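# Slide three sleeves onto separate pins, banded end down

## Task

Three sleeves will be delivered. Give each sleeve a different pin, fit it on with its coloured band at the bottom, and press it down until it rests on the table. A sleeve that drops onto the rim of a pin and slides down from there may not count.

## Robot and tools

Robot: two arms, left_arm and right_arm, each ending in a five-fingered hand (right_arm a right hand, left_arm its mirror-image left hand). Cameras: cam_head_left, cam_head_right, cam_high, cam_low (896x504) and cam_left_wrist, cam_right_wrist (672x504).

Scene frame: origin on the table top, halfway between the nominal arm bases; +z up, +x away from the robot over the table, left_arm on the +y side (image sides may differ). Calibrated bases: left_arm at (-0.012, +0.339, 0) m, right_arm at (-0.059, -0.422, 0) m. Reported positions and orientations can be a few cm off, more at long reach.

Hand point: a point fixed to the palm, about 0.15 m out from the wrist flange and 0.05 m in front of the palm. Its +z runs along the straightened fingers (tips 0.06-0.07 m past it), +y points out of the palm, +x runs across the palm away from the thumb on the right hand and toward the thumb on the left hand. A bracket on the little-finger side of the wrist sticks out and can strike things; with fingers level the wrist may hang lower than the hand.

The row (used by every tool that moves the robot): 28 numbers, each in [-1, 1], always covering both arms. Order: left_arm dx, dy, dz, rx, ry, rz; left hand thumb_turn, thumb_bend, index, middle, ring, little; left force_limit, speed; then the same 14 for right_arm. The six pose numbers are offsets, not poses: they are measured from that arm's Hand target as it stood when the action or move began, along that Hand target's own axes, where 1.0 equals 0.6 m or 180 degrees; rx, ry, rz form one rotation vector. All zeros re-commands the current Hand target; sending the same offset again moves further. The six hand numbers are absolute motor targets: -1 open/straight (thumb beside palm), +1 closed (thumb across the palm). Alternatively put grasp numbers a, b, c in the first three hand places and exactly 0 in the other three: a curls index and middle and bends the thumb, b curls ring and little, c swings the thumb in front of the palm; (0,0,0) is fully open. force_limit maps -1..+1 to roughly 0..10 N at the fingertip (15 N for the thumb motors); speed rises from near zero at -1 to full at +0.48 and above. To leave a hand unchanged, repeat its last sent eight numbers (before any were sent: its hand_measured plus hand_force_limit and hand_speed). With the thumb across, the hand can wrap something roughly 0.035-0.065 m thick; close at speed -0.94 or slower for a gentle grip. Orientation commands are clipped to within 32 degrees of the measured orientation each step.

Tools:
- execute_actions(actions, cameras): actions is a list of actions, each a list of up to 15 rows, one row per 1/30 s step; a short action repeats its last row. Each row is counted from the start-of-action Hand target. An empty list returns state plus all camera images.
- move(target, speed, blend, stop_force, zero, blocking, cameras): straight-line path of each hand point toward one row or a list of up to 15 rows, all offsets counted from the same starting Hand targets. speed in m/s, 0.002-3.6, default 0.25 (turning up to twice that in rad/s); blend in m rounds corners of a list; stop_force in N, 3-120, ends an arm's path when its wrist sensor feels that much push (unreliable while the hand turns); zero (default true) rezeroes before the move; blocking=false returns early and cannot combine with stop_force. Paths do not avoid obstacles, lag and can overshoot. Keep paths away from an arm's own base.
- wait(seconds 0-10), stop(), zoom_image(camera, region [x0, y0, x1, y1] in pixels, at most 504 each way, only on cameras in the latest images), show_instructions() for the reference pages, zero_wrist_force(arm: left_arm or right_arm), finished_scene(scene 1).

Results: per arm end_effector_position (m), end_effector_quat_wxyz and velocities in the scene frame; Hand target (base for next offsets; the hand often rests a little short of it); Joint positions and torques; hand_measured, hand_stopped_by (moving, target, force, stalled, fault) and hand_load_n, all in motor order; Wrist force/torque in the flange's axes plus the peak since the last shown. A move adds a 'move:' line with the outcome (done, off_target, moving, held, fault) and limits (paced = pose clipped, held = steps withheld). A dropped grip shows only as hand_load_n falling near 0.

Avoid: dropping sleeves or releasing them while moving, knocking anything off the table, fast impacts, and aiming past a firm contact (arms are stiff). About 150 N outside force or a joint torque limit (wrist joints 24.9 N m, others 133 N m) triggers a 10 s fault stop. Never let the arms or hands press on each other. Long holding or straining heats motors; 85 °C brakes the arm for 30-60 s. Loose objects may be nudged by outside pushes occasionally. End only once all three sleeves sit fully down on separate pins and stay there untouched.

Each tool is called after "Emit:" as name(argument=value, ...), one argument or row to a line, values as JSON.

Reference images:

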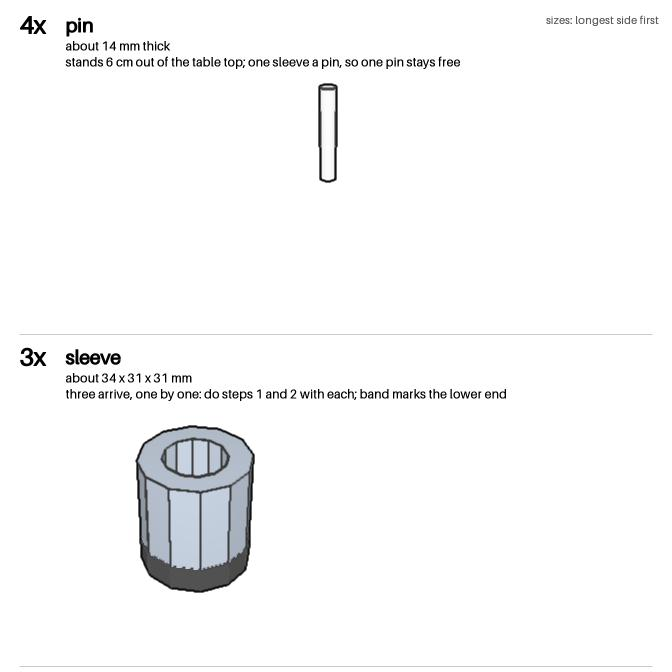

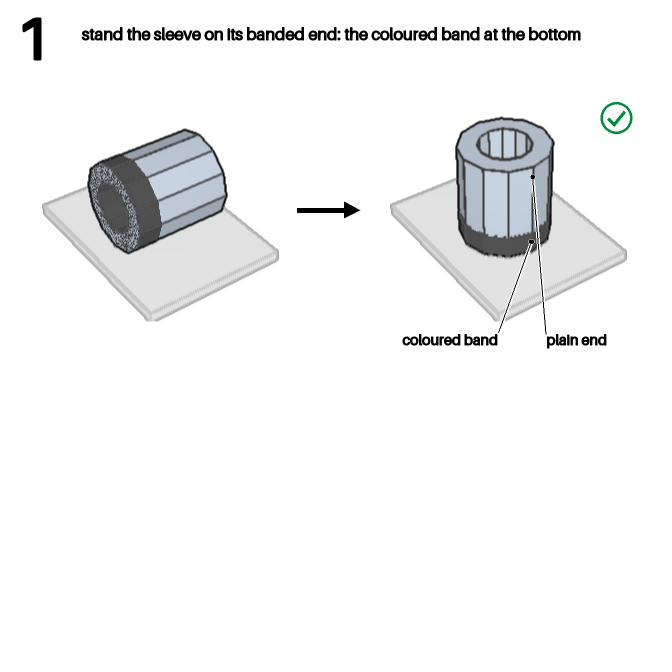

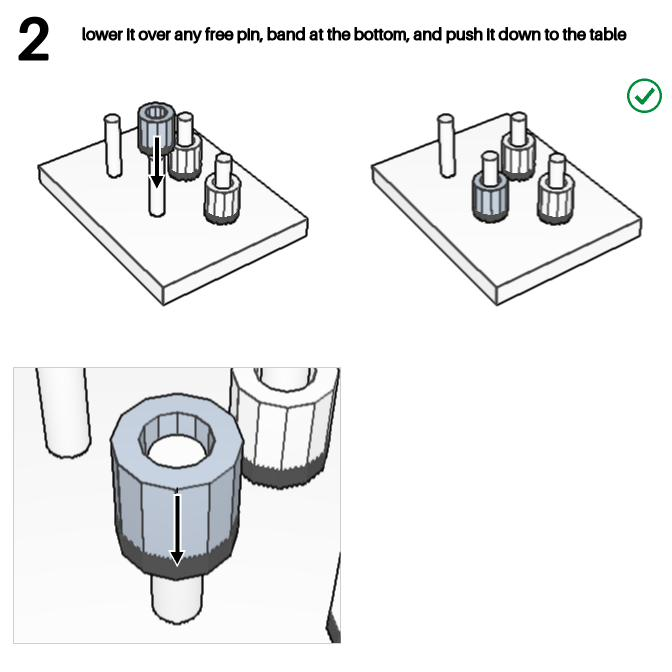

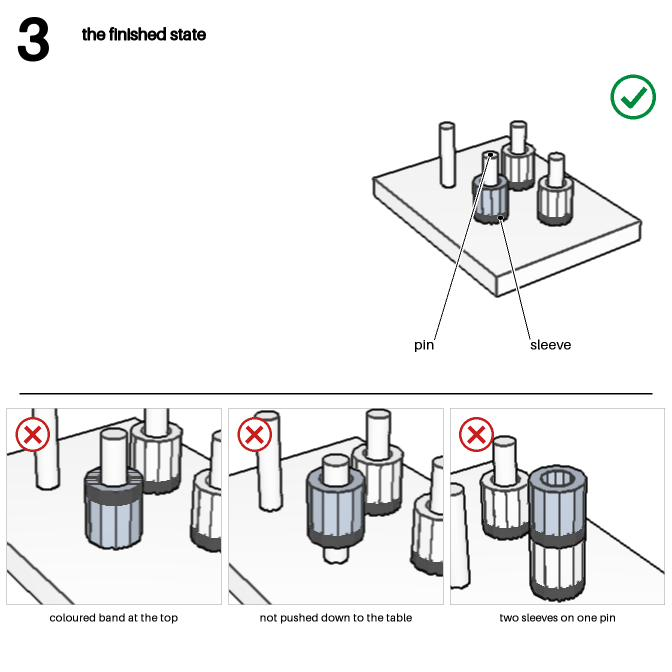

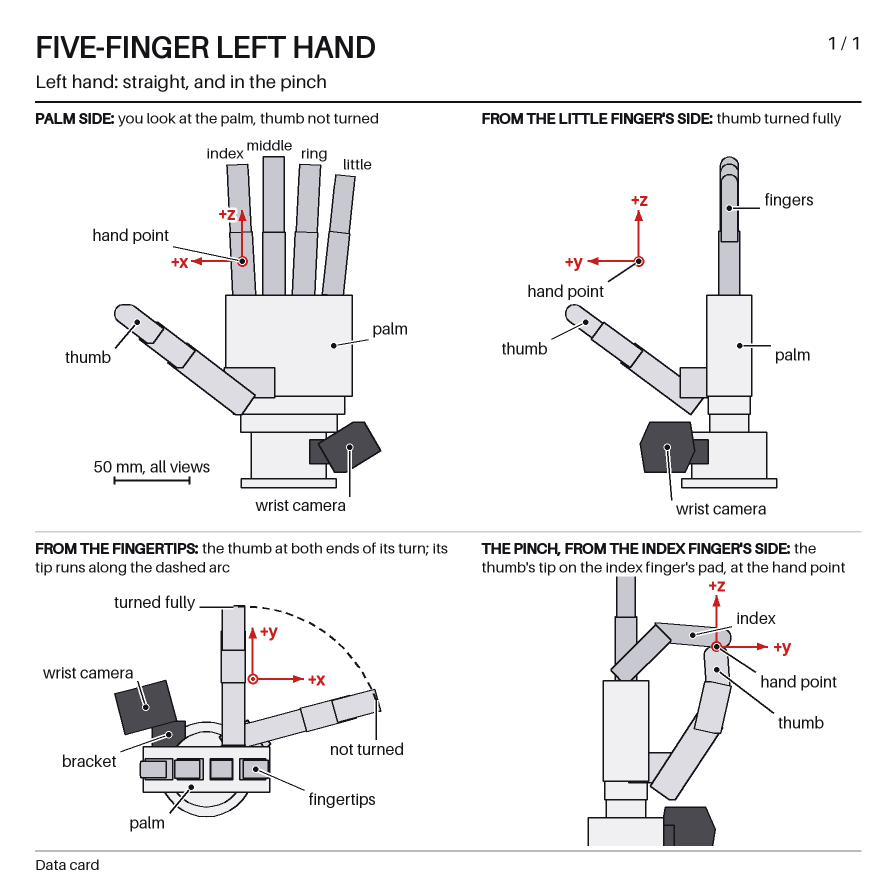

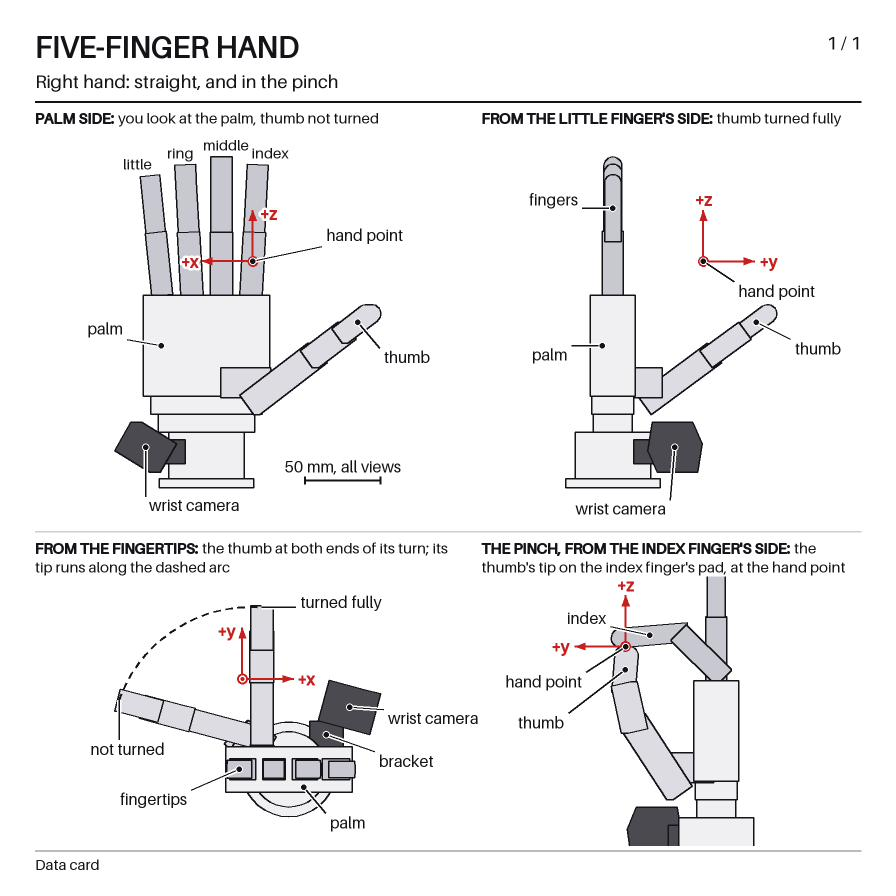

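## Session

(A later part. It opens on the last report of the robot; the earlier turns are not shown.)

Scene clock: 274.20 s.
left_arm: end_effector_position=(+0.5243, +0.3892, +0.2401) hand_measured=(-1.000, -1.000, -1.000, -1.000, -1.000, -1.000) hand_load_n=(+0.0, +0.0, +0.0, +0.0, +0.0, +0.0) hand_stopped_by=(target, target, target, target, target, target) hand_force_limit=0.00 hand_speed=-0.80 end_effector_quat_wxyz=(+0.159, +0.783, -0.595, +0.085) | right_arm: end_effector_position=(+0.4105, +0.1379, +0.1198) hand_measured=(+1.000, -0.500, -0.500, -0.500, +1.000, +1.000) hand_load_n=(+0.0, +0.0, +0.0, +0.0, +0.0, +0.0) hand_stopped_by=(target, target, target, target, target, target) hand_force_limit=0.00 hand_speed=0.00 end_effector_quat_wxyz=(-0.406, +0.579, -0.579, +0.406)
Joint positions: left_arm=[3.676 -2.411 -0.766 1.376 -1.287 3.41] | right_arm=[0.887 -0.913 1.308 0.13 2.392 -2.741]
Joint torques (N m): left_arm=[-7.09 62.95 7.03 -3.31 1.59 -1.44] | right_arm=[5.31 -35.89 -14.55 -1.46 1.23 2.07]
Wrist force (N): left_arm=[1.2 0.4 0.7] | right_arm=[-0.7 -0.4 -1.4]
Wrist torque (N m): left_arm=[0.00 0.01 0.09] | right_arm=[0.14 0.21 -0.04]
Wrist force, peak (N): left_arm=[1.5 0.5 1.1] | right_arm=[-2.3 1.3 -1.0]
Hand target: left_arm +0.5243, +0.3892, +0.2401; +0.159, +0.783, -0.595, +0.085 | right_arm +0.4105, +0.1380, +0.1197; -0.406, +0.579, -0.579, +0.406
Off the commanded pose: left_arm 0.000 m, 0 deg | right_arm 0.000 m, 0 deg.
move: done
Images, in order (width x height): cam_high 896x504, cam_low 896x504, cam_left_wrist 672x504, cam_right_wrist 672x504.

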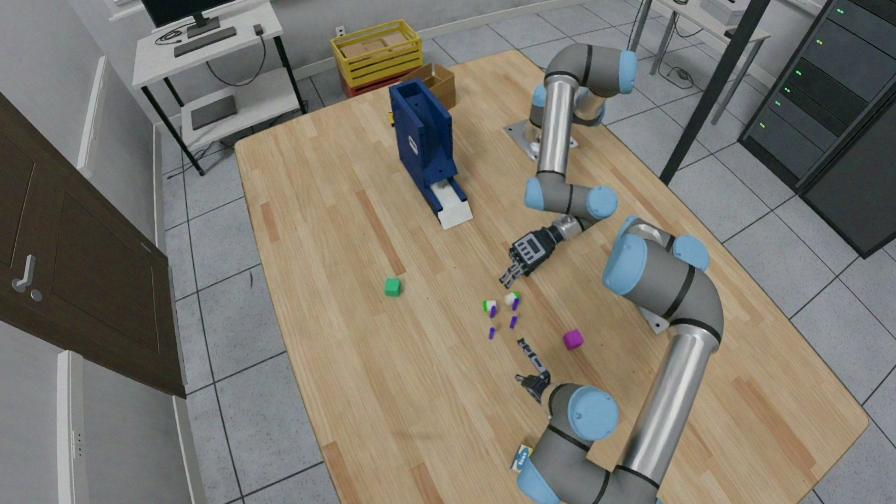

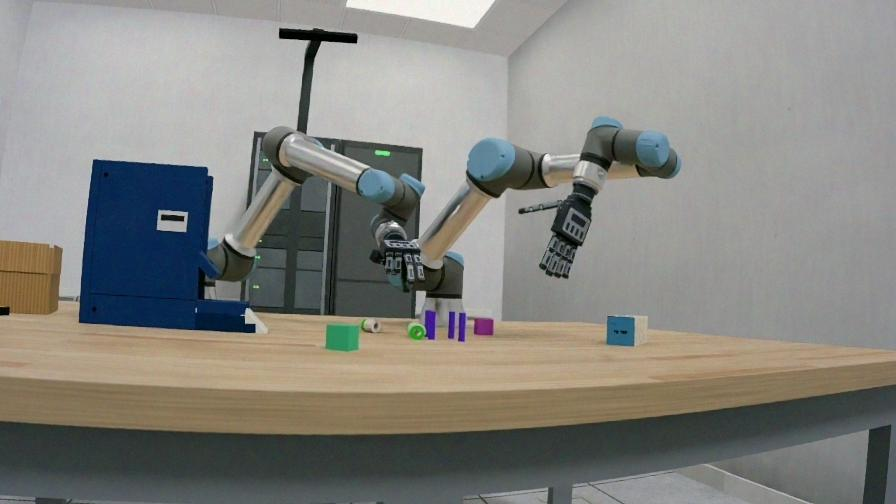

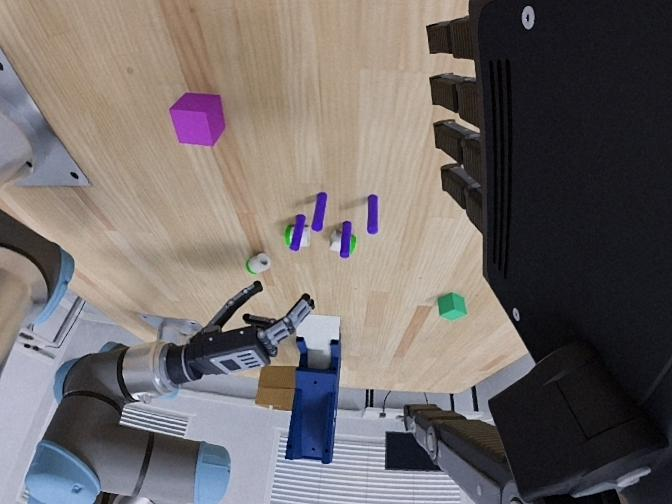

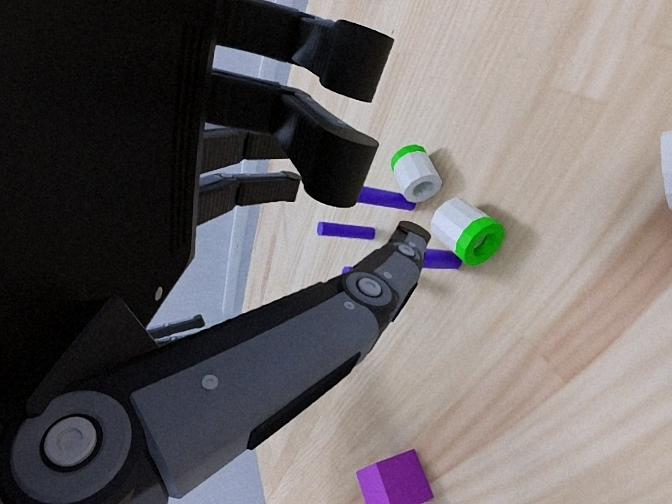

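Emit:
move(
  target=[0,0,0,0,0,0,-1,-1,-1,-1,-1,-1,0.0,-0.8, 0.0067,0.121,0.0317,0,0,0,1,-0.24,-0.46,-0.46,1,1,0.0,0.0],
  speed=0.15,
  cameras=["cam_left_wrist","cam_right_wrist","cam_low","cam_high"],
)

Emit:
zoom_image(
  camera="cam_right_wrist",
  region=[240, 120, 576, 372],
)

Emit:
zoom_image(
  camera="cam_left_wrist",
  region=[220, 160, 430, 318],
)

Emit:
zoom_image(
  camera="cam_low",
  region=[360, 250, 500, 350],
)

Emit:
zoom_image(
  camera="cam_high",
  region=[460, 220, 580, 340],
)

Scene clock: 301.93 s.
left_arm: end_effector_position=(+0.5243, +0.3892, +0.2401) hand_measured=(-1.000, -1.000, -1.000, -1.000, -1.000, -1.000) hand_load_n=(+0.0, +0.0, +0.0, +0.0, +0.0, +0.0) hand_stopped_by=(target, target, target, target, target, target) hand_force_limit=0.00 hand_speed=-0.80 end_effector_quat_wxyz=(+0.159, +0.783, -0.595, +0.085) | right_arm: end_effector_position=(+0.4035, +0.1339, +0.0449) hand_measured=(+1.000, -0.240, -0.460, -0.460, +1.000, +1.000) hand_load_n=(+0.0, +0.0, +0.0, +0.0, +0.0, +0.0) hand_stopped_by=(target, target, target, target, target, target) hand_force_limit=0.00 hand_speed=0.00 end_effector_quat_wxyz=(-0.406, +0.579, -0.579, +0.406)
Joint positions: left_arm=[3.676 -2.411 -0.766 1.376 -1.287 3.41] | right_arm=[0.892 -0.845 1.401 -0.029 2.397 -2.737]
Joint torques (N m): left_arm=[-0.47 57.46 6.03 0 1.36 -2.19] | right_arm=[-4.52 -55.29 -19.92 0.37 0.14 -1.99]
Wrist force (N): left_arm=[1.2 0.3 1.0] | right_arm=[-1.0 -0.6 -1.5]
Wrist torque (N m): left_arm=[-0.03 0.02 0.09] | right_arm=[0.10 0.24 -0.11]
Wrist force, peak (N): left_arm=[1.4 0.5 1.3] | right_arm=[-0.9 -2.0 -1.6]
Hand target: left_arm +0.5243, +0.3892, +0.2401; +0.159, +0.783, -0.595, +0.085 | right_arm +0.4036, +0.1339, +0.0450; -0.406, +0.579, -0.579, +0.406
Off the commanded pose: left_arm 0.000 m, 0 deg | right_arm 0.000 m, 0 deg.
move: done
Images, in order (width x height): cam_high 896x504, cam_low 896x504, cam_left_wrist 672x504, cam_right_wrist 672x504.

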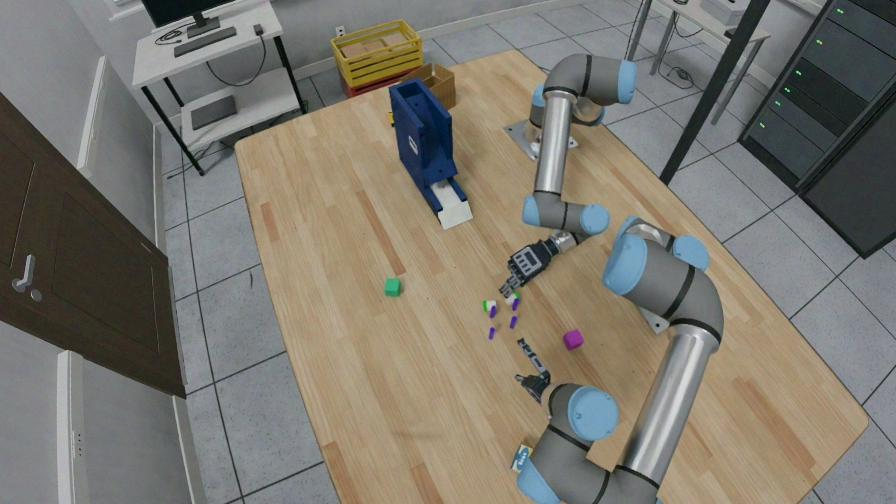

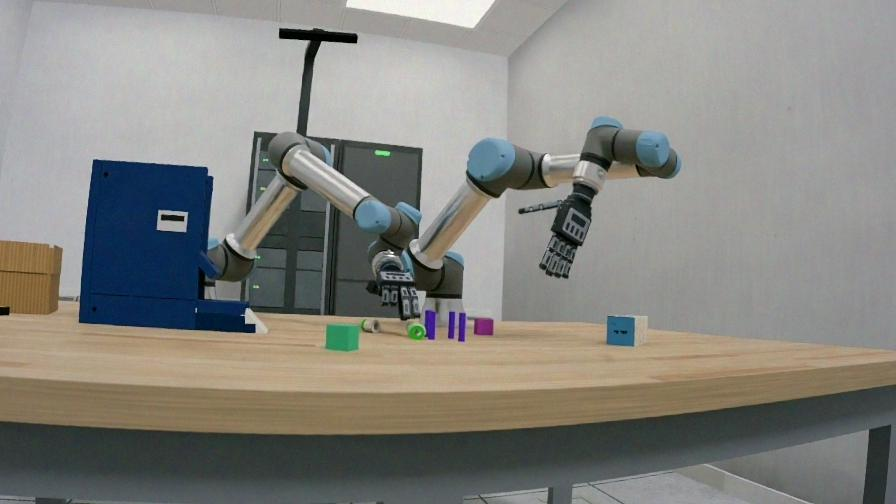

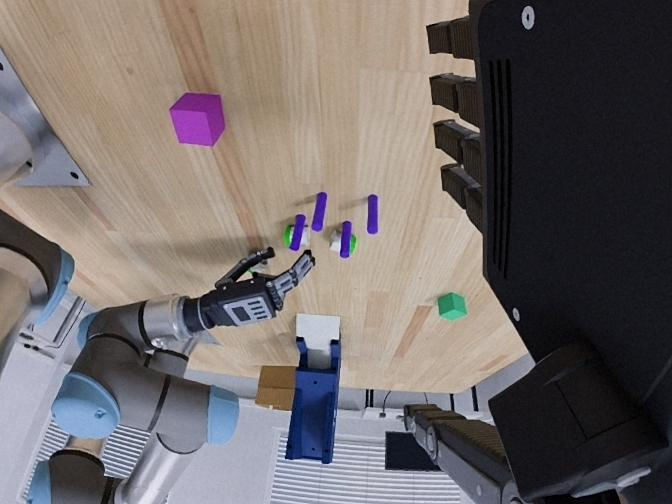

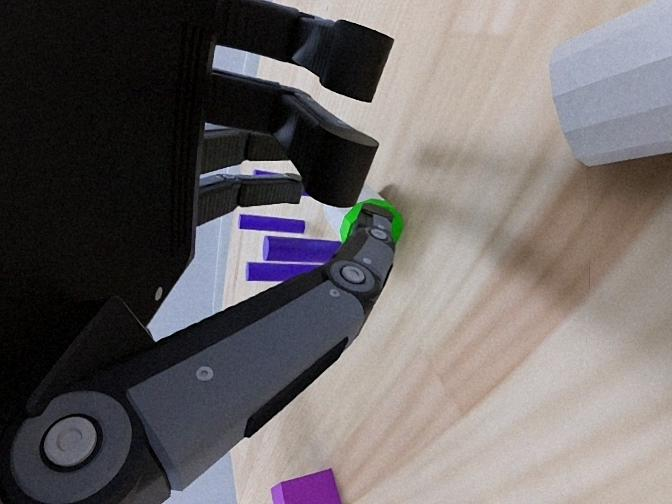

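Scaled by 1.500 from the camera's 672x504 image, which has a finer 960x720 frame.

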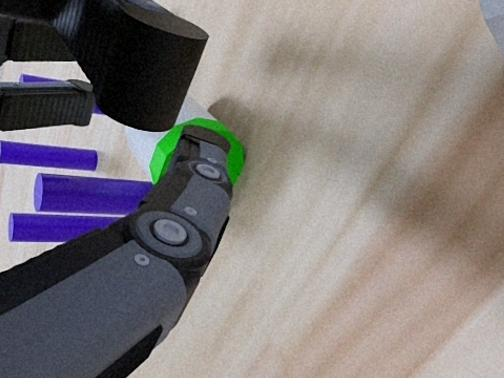

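Scaled by 2.400 from the camera's 672x504 image, which has a finer 960x720 frame.

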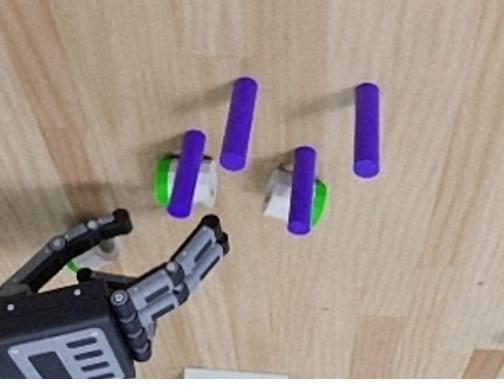

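Scaled by 3.600 from the camera's 896x504 image, which has a finer 1280x720 frame.

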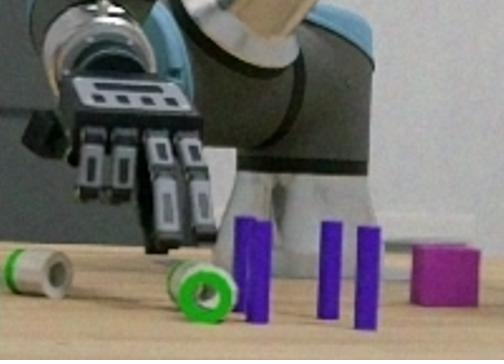

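Scaled by 4.200 from the camera's 896x504 image, which has a finer 1280x720 frame.

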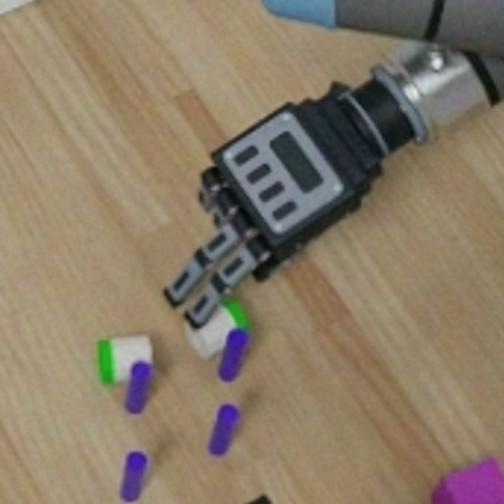

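Emit:
move(
  target=[0,0,0,0,0,0,-1,-1,-1,-1,-1,-1,0.0,-0.8, 0,0.027,0.0275,0,0,0,1,-0.24,-0.46,-0.46,1,1,0.0,0.0],
  speed=0.06,
  stop_force=4,
  cameras=["cam_left_wrist","cam_right_wrist","cam_low"],
)

Emit:
zoom_image(
  camera="cam_right_wrist",
  region=[240, 120, 576, 372],
)

Emit:
zoom_image(
  camera="cam_left_wrist",
  region=[220, 160, 430, 318],
)

Emit:
zoom_image(
  camera="cam_low",
  region=[360, 250, 500, 350],
)

Scene clock: 326.03 s.
left_arm: end_effector_position=(+0.5243, +0.3892, +0.2401) hand_measured=(-1.000, -1.000, -1.000, -1.000, -1.000, -1.000) hand_load_n=(+0.0, +0.0, +0.0, +0.0, +0.0, +0.0) hand_stopped_by=(target, target, target, target, target, target) hand_force_limit=0.00 hand_speed=-0.80 end_effector_quat_wxyz=(+0.159, +0.783, -0.595, +0.085) | right_arm: end_effector_position=(+0.4136, +0.1339, +0.0241) hand_measured=(+1.000, -0.240, -0.460, -0.460, +1.000, +1.000) hand_load_n=(+0.0, +0.0, +0.0, +0.0, +0.0, +0.0) hand_stopped_by=(target, target, target, target, target, target) hand_force_limit=0.00 hand_speed=0.00 end_effector_quat_wxyz=(-0.406, +0.579, -0.579, +0.406)
Joint positions: left_arm=[3.676 -2.411 -0.766 1.376 -1.287 3.41] | right_arm=[0.878 -0.81 1.399 -0.069 2.385 -2.748]
Joint torques (N m): left_arm=[0.52 52.51 6.91 0.01 1.43 -2.55] | right_arm=[6.66 -59.67 -10.87 2.32 3 1.79]
Wrist force (N): left_arm=[1.4 0.5 0.8] | right_arm=[-1.1 -0.7 -1.3]
Wrist torque (N m): left_arm=[0.01 0.00 0.09] | right_arm=[0.08 0.23 0.04]
Wrist force, peak (N): left_arm=[1.5 0.4 1.3] | right_arm=[-1.0 -0.9 -1.9]
Hand target: left_arm +0.5243, +0.3892, +0.2401; +0.159, +0.783, -0.595, +0.085 | right_arm +0.4136, +0.1339, +0.0241; -0.406, +0.579, -0.579, +0.406
Off the commanded pose: left_arm 0.000 m, 0 deg | right_arm 0.000 m, 0 deg.
move: done
Images, in order (width x height): cam_low 896x504, cam_left_wrist 672x504, cam_right_wrist 672x504.

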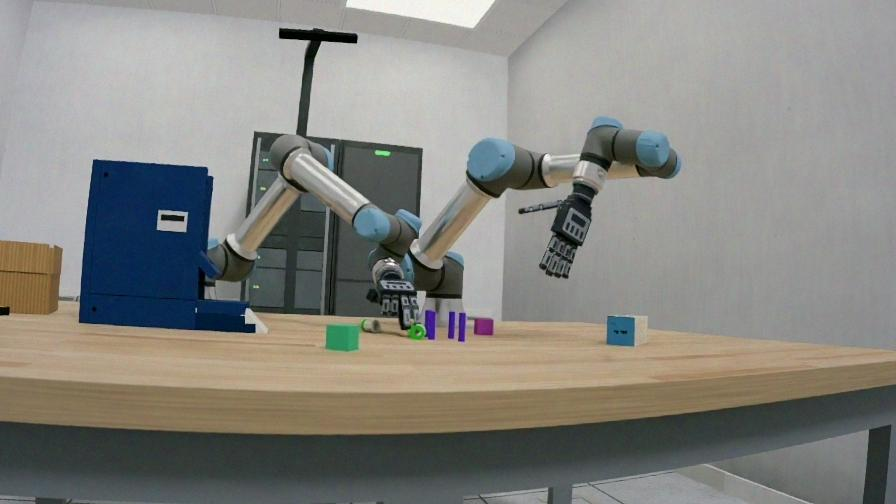

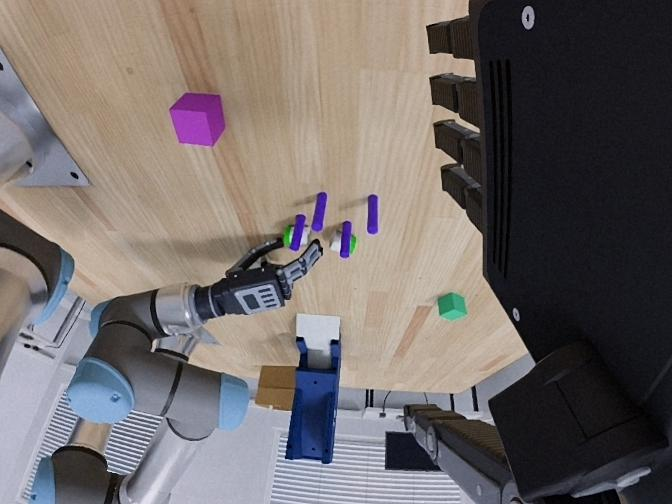

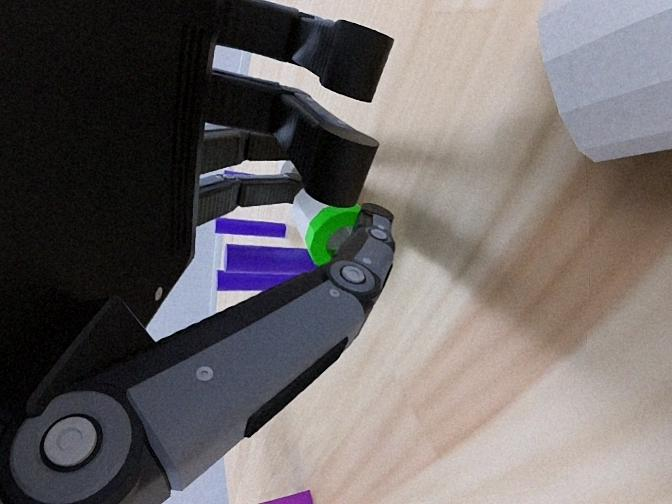

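Scaled by 1.500 from the camera's 672x504 image, which has a finer 960x720 frame.

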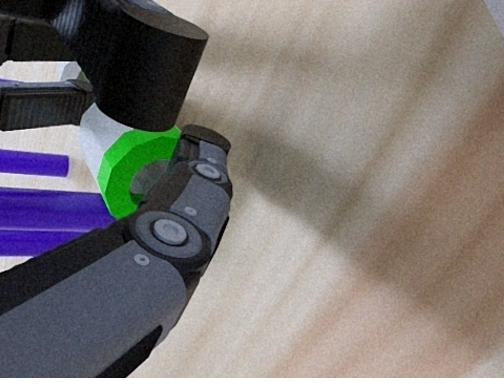

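Scaled by 2.400 from the camera's 672x504 image, which has a finer 960x720 frame.

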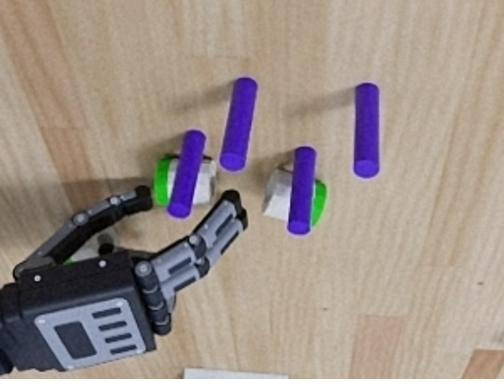

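Scaled by 3.600 from the camera's 896x504 image, which has a finer 1280x720 frame.

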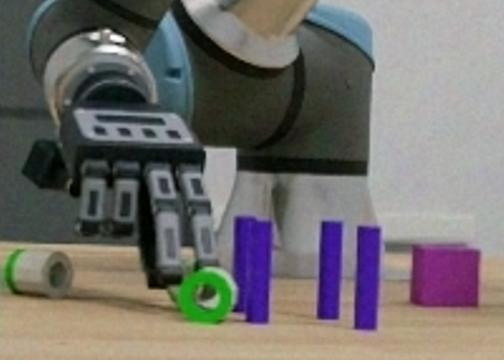

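Emit:
move(
  target=[0,0,0,0,0,0,-1,-1,-1,-1,-1,-1,0.0,-0.8, 0,0,0,0,0,0,1,-0.24,0.2,0.2,1,1,-0.5,-0.9],
  cameras=["cam_left_wrist","cam_right_wrist","cam_low"],
)

Emit:
zoom_image(
  camera="cam_right_wrist",
  region=[240, 120, 576, 372],
)

Emit:
zoom_image(
  camera="cam_left_wrist",
  region=[220, 160, 430, 318],
)

Scene clock: 343.67 s.
left_arm: end_effector_position=(+0.5243, +0.3892, +0.2401) hand_measured=(-1.000, -1.000, -1.000, -1.000, -1.000, -1.000) hand_load_n=(+0.0, +0.0, +0.0, +0.0, +0.0, +0.0) hand_stopped_by=(target, target, target, target, target, target) hand_force_limit=0.00 hand_speed=-0.80 end_effector_quat_wxyz=(+0.159, +0.783, -0.595, +0.085) | right_arm: end_effector_position=(+0.4136, +0.1339, +0.0242) hand_measured=(+1.000, -0.240, -0.202, +0.200, +1.000, +1.000) hand_load_n=(-1.0, +2.5, +3.5, +0.0, +0.0, +0.0) hand_stopped_by=(target, target, force, target, target, target) hand_force_limit=-0.50 hand_speed=-0.90 end_effector_quat_wxyz=(-0.406, +0.579, -0.579, +0.406)
Joint positions: left_arm=[3.676 -2.411 -0.766 1.376 -1.287 3.41] | right_arm=[0.878 -0.81 1.399 -0.069 2.385 -2.748]
Joint torques (N m): left_arm=[-0.05 49.58 7.2 -0.51 1.41 -2.26] | right_arm=[5.61 -42.08 -10.91 1.87 -0.86 1.68]
Wrist force (N): left_arm=[1.2 0.3 1.0] | right_arm=[-0.6 -5.0 -2.6]
Wrist torque (N m): left_arm=[-0.03 0.02 0.08] | right_arm=[0.00 0.20 0.02]
Wrist force, peak (N): left_arm=[1.4 0.5 1.2] | right_arm=[-0.6 -5.3 -2.8]
Hand target: left_arm +0.5243, +0.3892, +0.2401; +0.159, +0.783, -0.595, +0.085 | right_arm +0.4136, +0.1339, +0.0241; -0.406, +0.579, -0.579, +0.406
Off the commanded pose: left_arm 0.000 m, 0 deg | right_arm 0.000 m, 0 deg.
move: done
Images, in order (width x height): cam_low 896x504, cam_left_wrist 672x504, cam_right_wrist 672x504.

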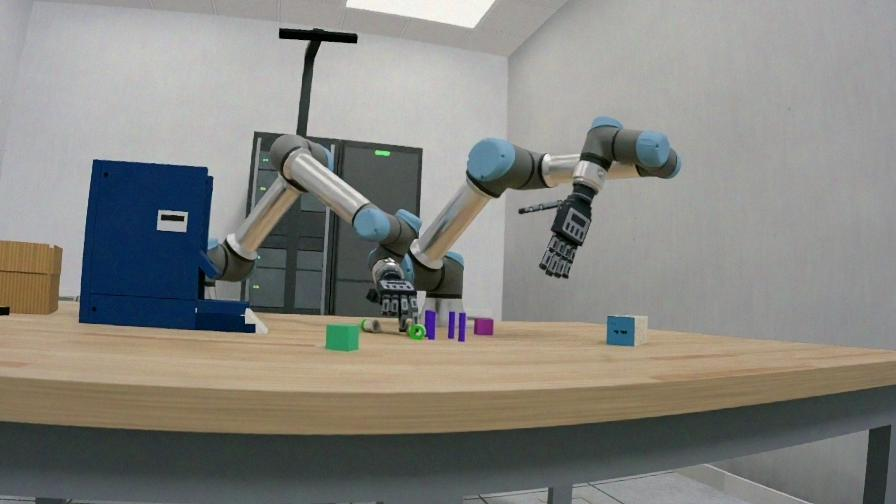

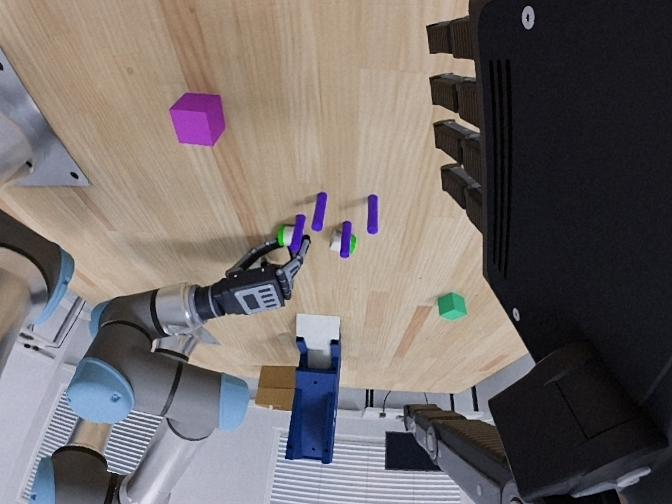

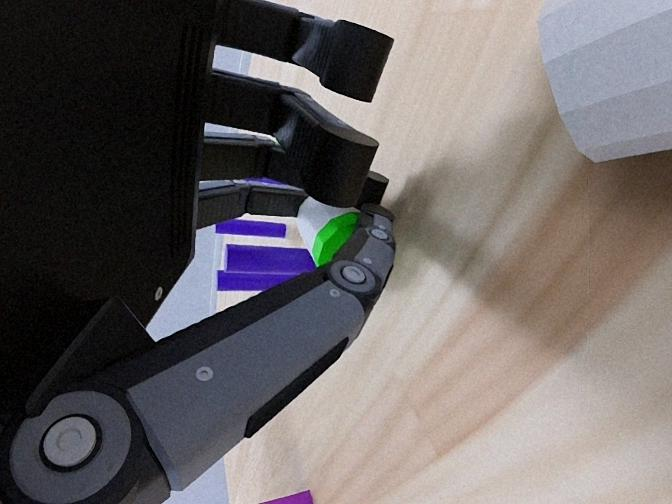

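Scaled by 1.500 from the camera's 672x504 image, which has a finer 960x720 frame.

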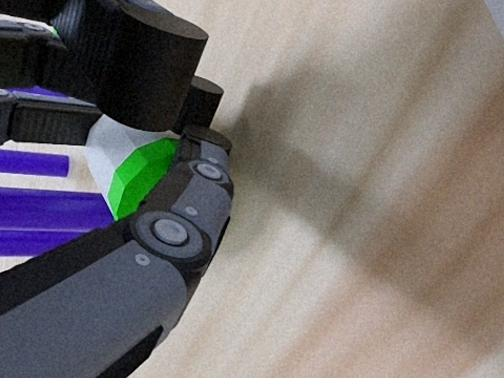

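Scaled by 2.400 from the camera's 672x504 image, which has a finer 960x720 frame.

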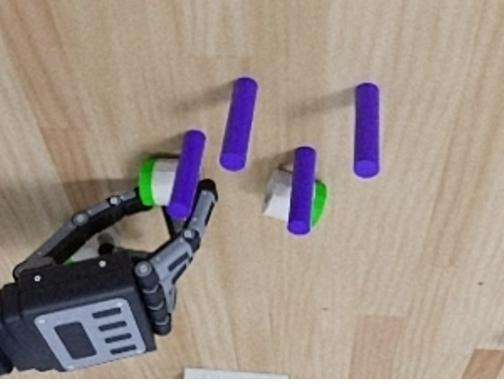

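Emit:
move(
  target=[0,0,0,0,0,0,-1,-1,-1,-1,-1,-1,0.0,-0.8, 0.0417,0,0,0,0,0,1,-0.24,0.2,0.2,1,1,-0.5,-0.9],
  speed=0.05,
  cameras=["cam_left_wrist","cam_right_wrist","cam_low"],
)

Emit:
zoom_image(
  camera="cam_right_wrist",
  region=[240, 120, 576, 372],
)

Emit:
zoom_image(
  camera="cam_left_wrist",
  region=[220, 160, 430, 318],
)

Scene clock: 349.30 s.
left_arm: end_effector_position=(+0.5243, +0.3892, +0.2401) hand_measured=(-1.000, -1.000, -1.000, -1.000, -1.000, -1.000) hand_load_n=(+0.0, +0.0, +0.0, +0.0, +0.0, +0.0) hand_stopped_by=(target, target, target, target, target, target) hand_force_limit=0.00 hand_speed=-0.80 end_effector_quat_wxyz=(+0.159, +0.783, -0.595, +0.085) | right_arm: end_effector_position=(+0.4136, +0.1089, +0.0243) hand_measured=(+1.000, -0.240, -0.202, +0.200, +1.000, +1.000) hand_load_n=(-0.5, +3.5, +2.0, +0.0, +0.0, +0.0) hand_stopped_by=(target, target, force, target, target, target) hand_force_limit=-0.50 hand_speed=-0.90 end_effector_quat_wxyz=(-0.406, +0.579, -0.579, +0.406)
Joint positions: left_arm=[3.676 -2.411 -0.766 1.376 -1.287 3.41] | right_arm=[0.849 -0.859 1.488 -0.124 2.36 -2.768]
Joint torques (N m): left_arm=[1.11 48.71 7.09 -0.41 1.19 -1.91] | right_arm=[6.29 -32.47 -23.38 2.29 3.22 1.82]
Wrist force (N): left_arm=[1.4 0.3 0.9] | right_arm=[-1.0 -0.4 -1.3]
Wrist torque (N m): left_arm=[-0.02 -0.01 0.10] | right_arm=[0.09 0.24 0.03]
Wrist force, peak (N): left_arm=[1.4 0.6 1.2] | right_arm=[-0.9 -6.9 -1.7]
Hand target: left_arm +0.5243, +0.3892, +0.2401; +0.159, +0.783, -0.595, +0.085 | right_arm +0.4136, +0.1089, +0.0241; -0.406, +0.579, -0.579, +0.406
Off the commanded pose: left_arm 0.000 m, 0 deg | right_arm 0.000 m, 0 deg.
move: done
Images, in order (width x height): cam_low 896x504, cam_left_wrist 672x504, cam_right_wrist 672x504.

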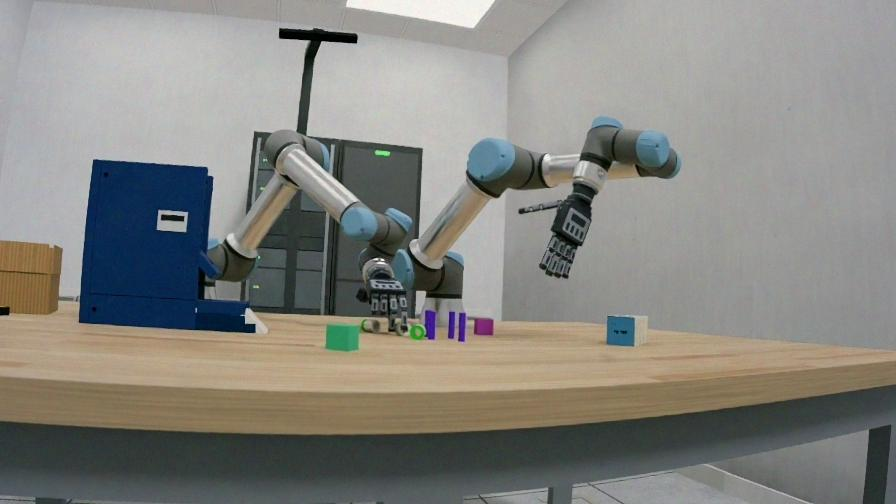

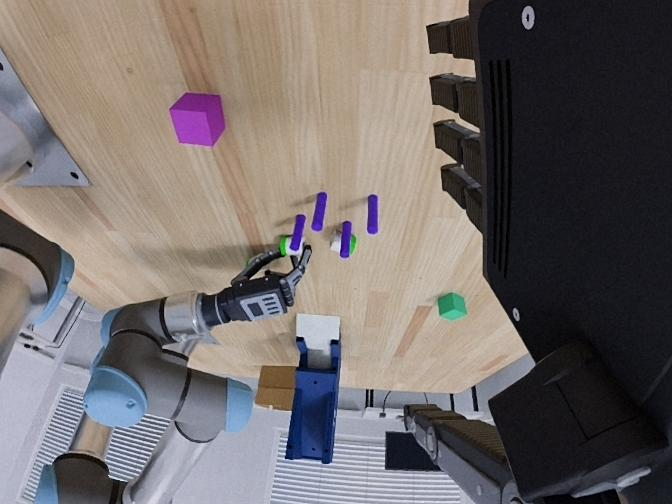

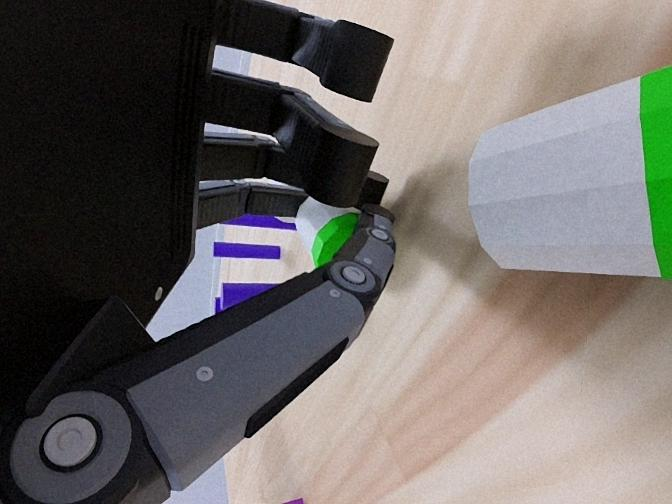

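Scaled by 1.500 from the camera's 672x504 image, which has a finer 960x720 frame.

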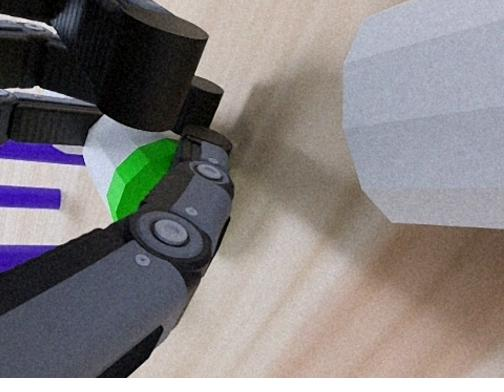

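Scaled by 2.400 from the camera's 672x504 image, which has a finer 960x720 frame.

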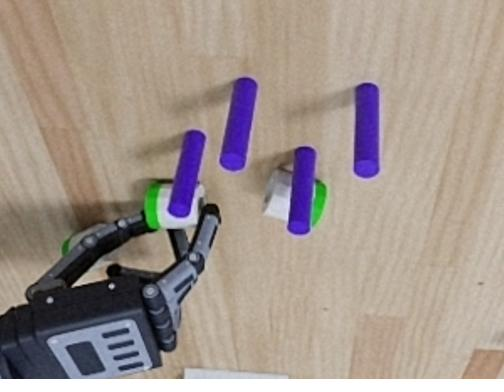

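Emit:
move(
  target=[
    [0,0,0,0,0,0,-1,-1,-1,-1,-1,-1,0.0,-0.8, 0.0667,0,0,0,0,0,1,-0.24,0.2,0.2,1,1,-0.5,-0.9],
    [0,0,0,0,0,0,-1,-1,-1,-1,-1,-1,0.0,-0.8, 0.1083,-0.0342,0.094,0,0,0,1,-0.24,0.2,0.2,1,1,-0.5,-0.9],
  ],
  speed=0.06,
  blend=[0.015,0],
  cameras=["cam_left_wrist","cam_right_wrist","cam_low"],
)

Scene clock: 363.73 s.
left_arm: end_effector_position=(+0.5243, +0.3892, +0.2401) hand_measured=(-1.000, -1.000, -1.000, -1.000, -1.000, -1.000) hand_load_n=(+0.0, +0.0, +0.0, +0.0, +0.0, +0.0) hand_stopped_by=(target, target, target, target, target, target) hand_force_limit=0.00 hand_speed=-0.80 end_effector_quat_wxyz=(+0.159, +0.783, -0.595, +0.085) | right_arm: end_effector_position=(+0.4737, +0.0439, +0.0242) hand_measured=(+1.000, -0.240, -0.202, +0.200, +1.000, +1.000) hand_load_n=(-0.5, +3.5, +2.0, +0.0, +0.0, +0.0) hand_stopped_by=(target, target, force, target, target, target) hand_force_limit=-0.50 hand_speed=-0.90 end_effector_quat_wxyz=(-0.406, +0.579, -0.579, +0.406) end_effector_velocity=(-0.003, +0.000, +0.000) end_effector_angular_velocity=(+0.000, -0.001, -0.004)
Joint positions: left_arm=[3.676 -2.411 -0.766 1.376 -1.287 3.41] | right_arm=[0.684 -0.92 1.592 -0.233 2.212 -2.868]
Joint velocities: left_arm=[within noise] | right_arm=[0.005 0 0.003 0 0.009 0.005]
Joint torques (N m): left_arm=[1.11 44.94 7.48 -0.73 1.52 -1.79] | right_arm=[7.31 -44.66 -8.67 0.15 2.78 1.78]
Wrist force (N): left_arm=[1.3 0.3 1.0] | right_arm=[-0.7 -0.2 -1.2]
Wrist torque (N m): left_arm=[-0.02 0.00 0.09] | right_arm=[0.11 0.19 0.06]
Wrist force, peak (N): left_arm=[1.5 0.5 1.2] | right_arm=[-1.8 -0.6 -1.8]
Hand target: left_arm +0.5243, +0.3892, +0.2401; +0.159, +0.783, -0.595, +0.085 | right_arm +0.4735, +0.0439, +0.0242; -0.406, +0.579, -0.579, +0.406
Off the commanded pose: left_arm 0.000 m, 0 deg | right_arm 0.000 m, 0 deg.
move: done
Images, in order (width x height): cam_low 896x504, cam_left_wrist 672x504, cam_right_wrist 672x504.

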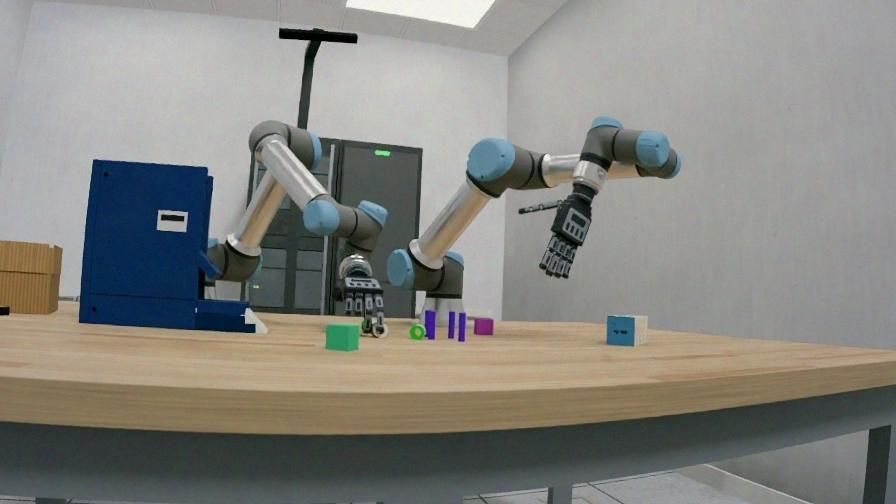

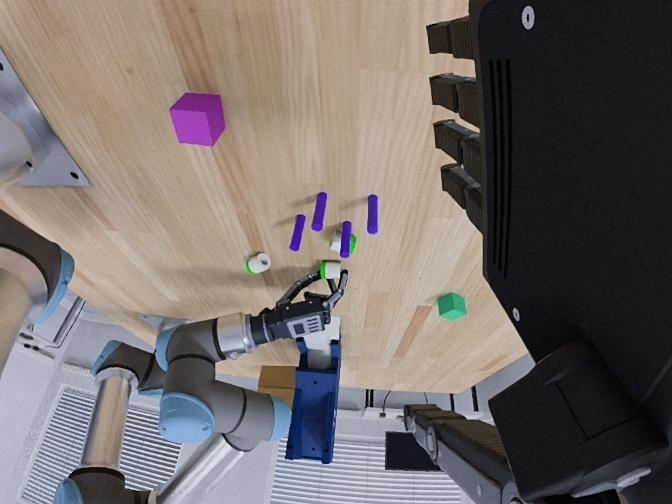

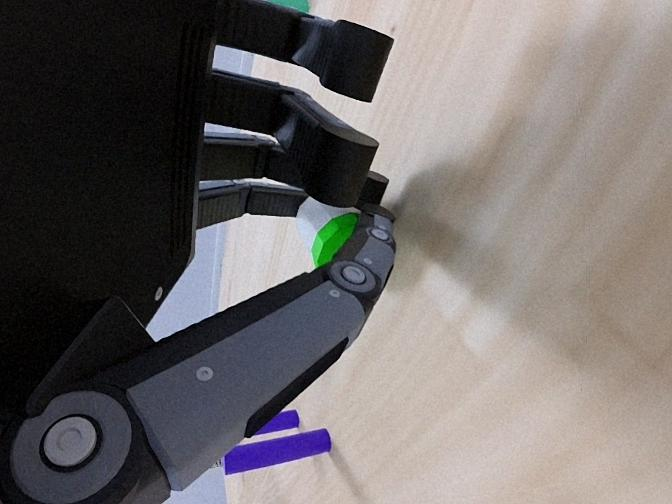

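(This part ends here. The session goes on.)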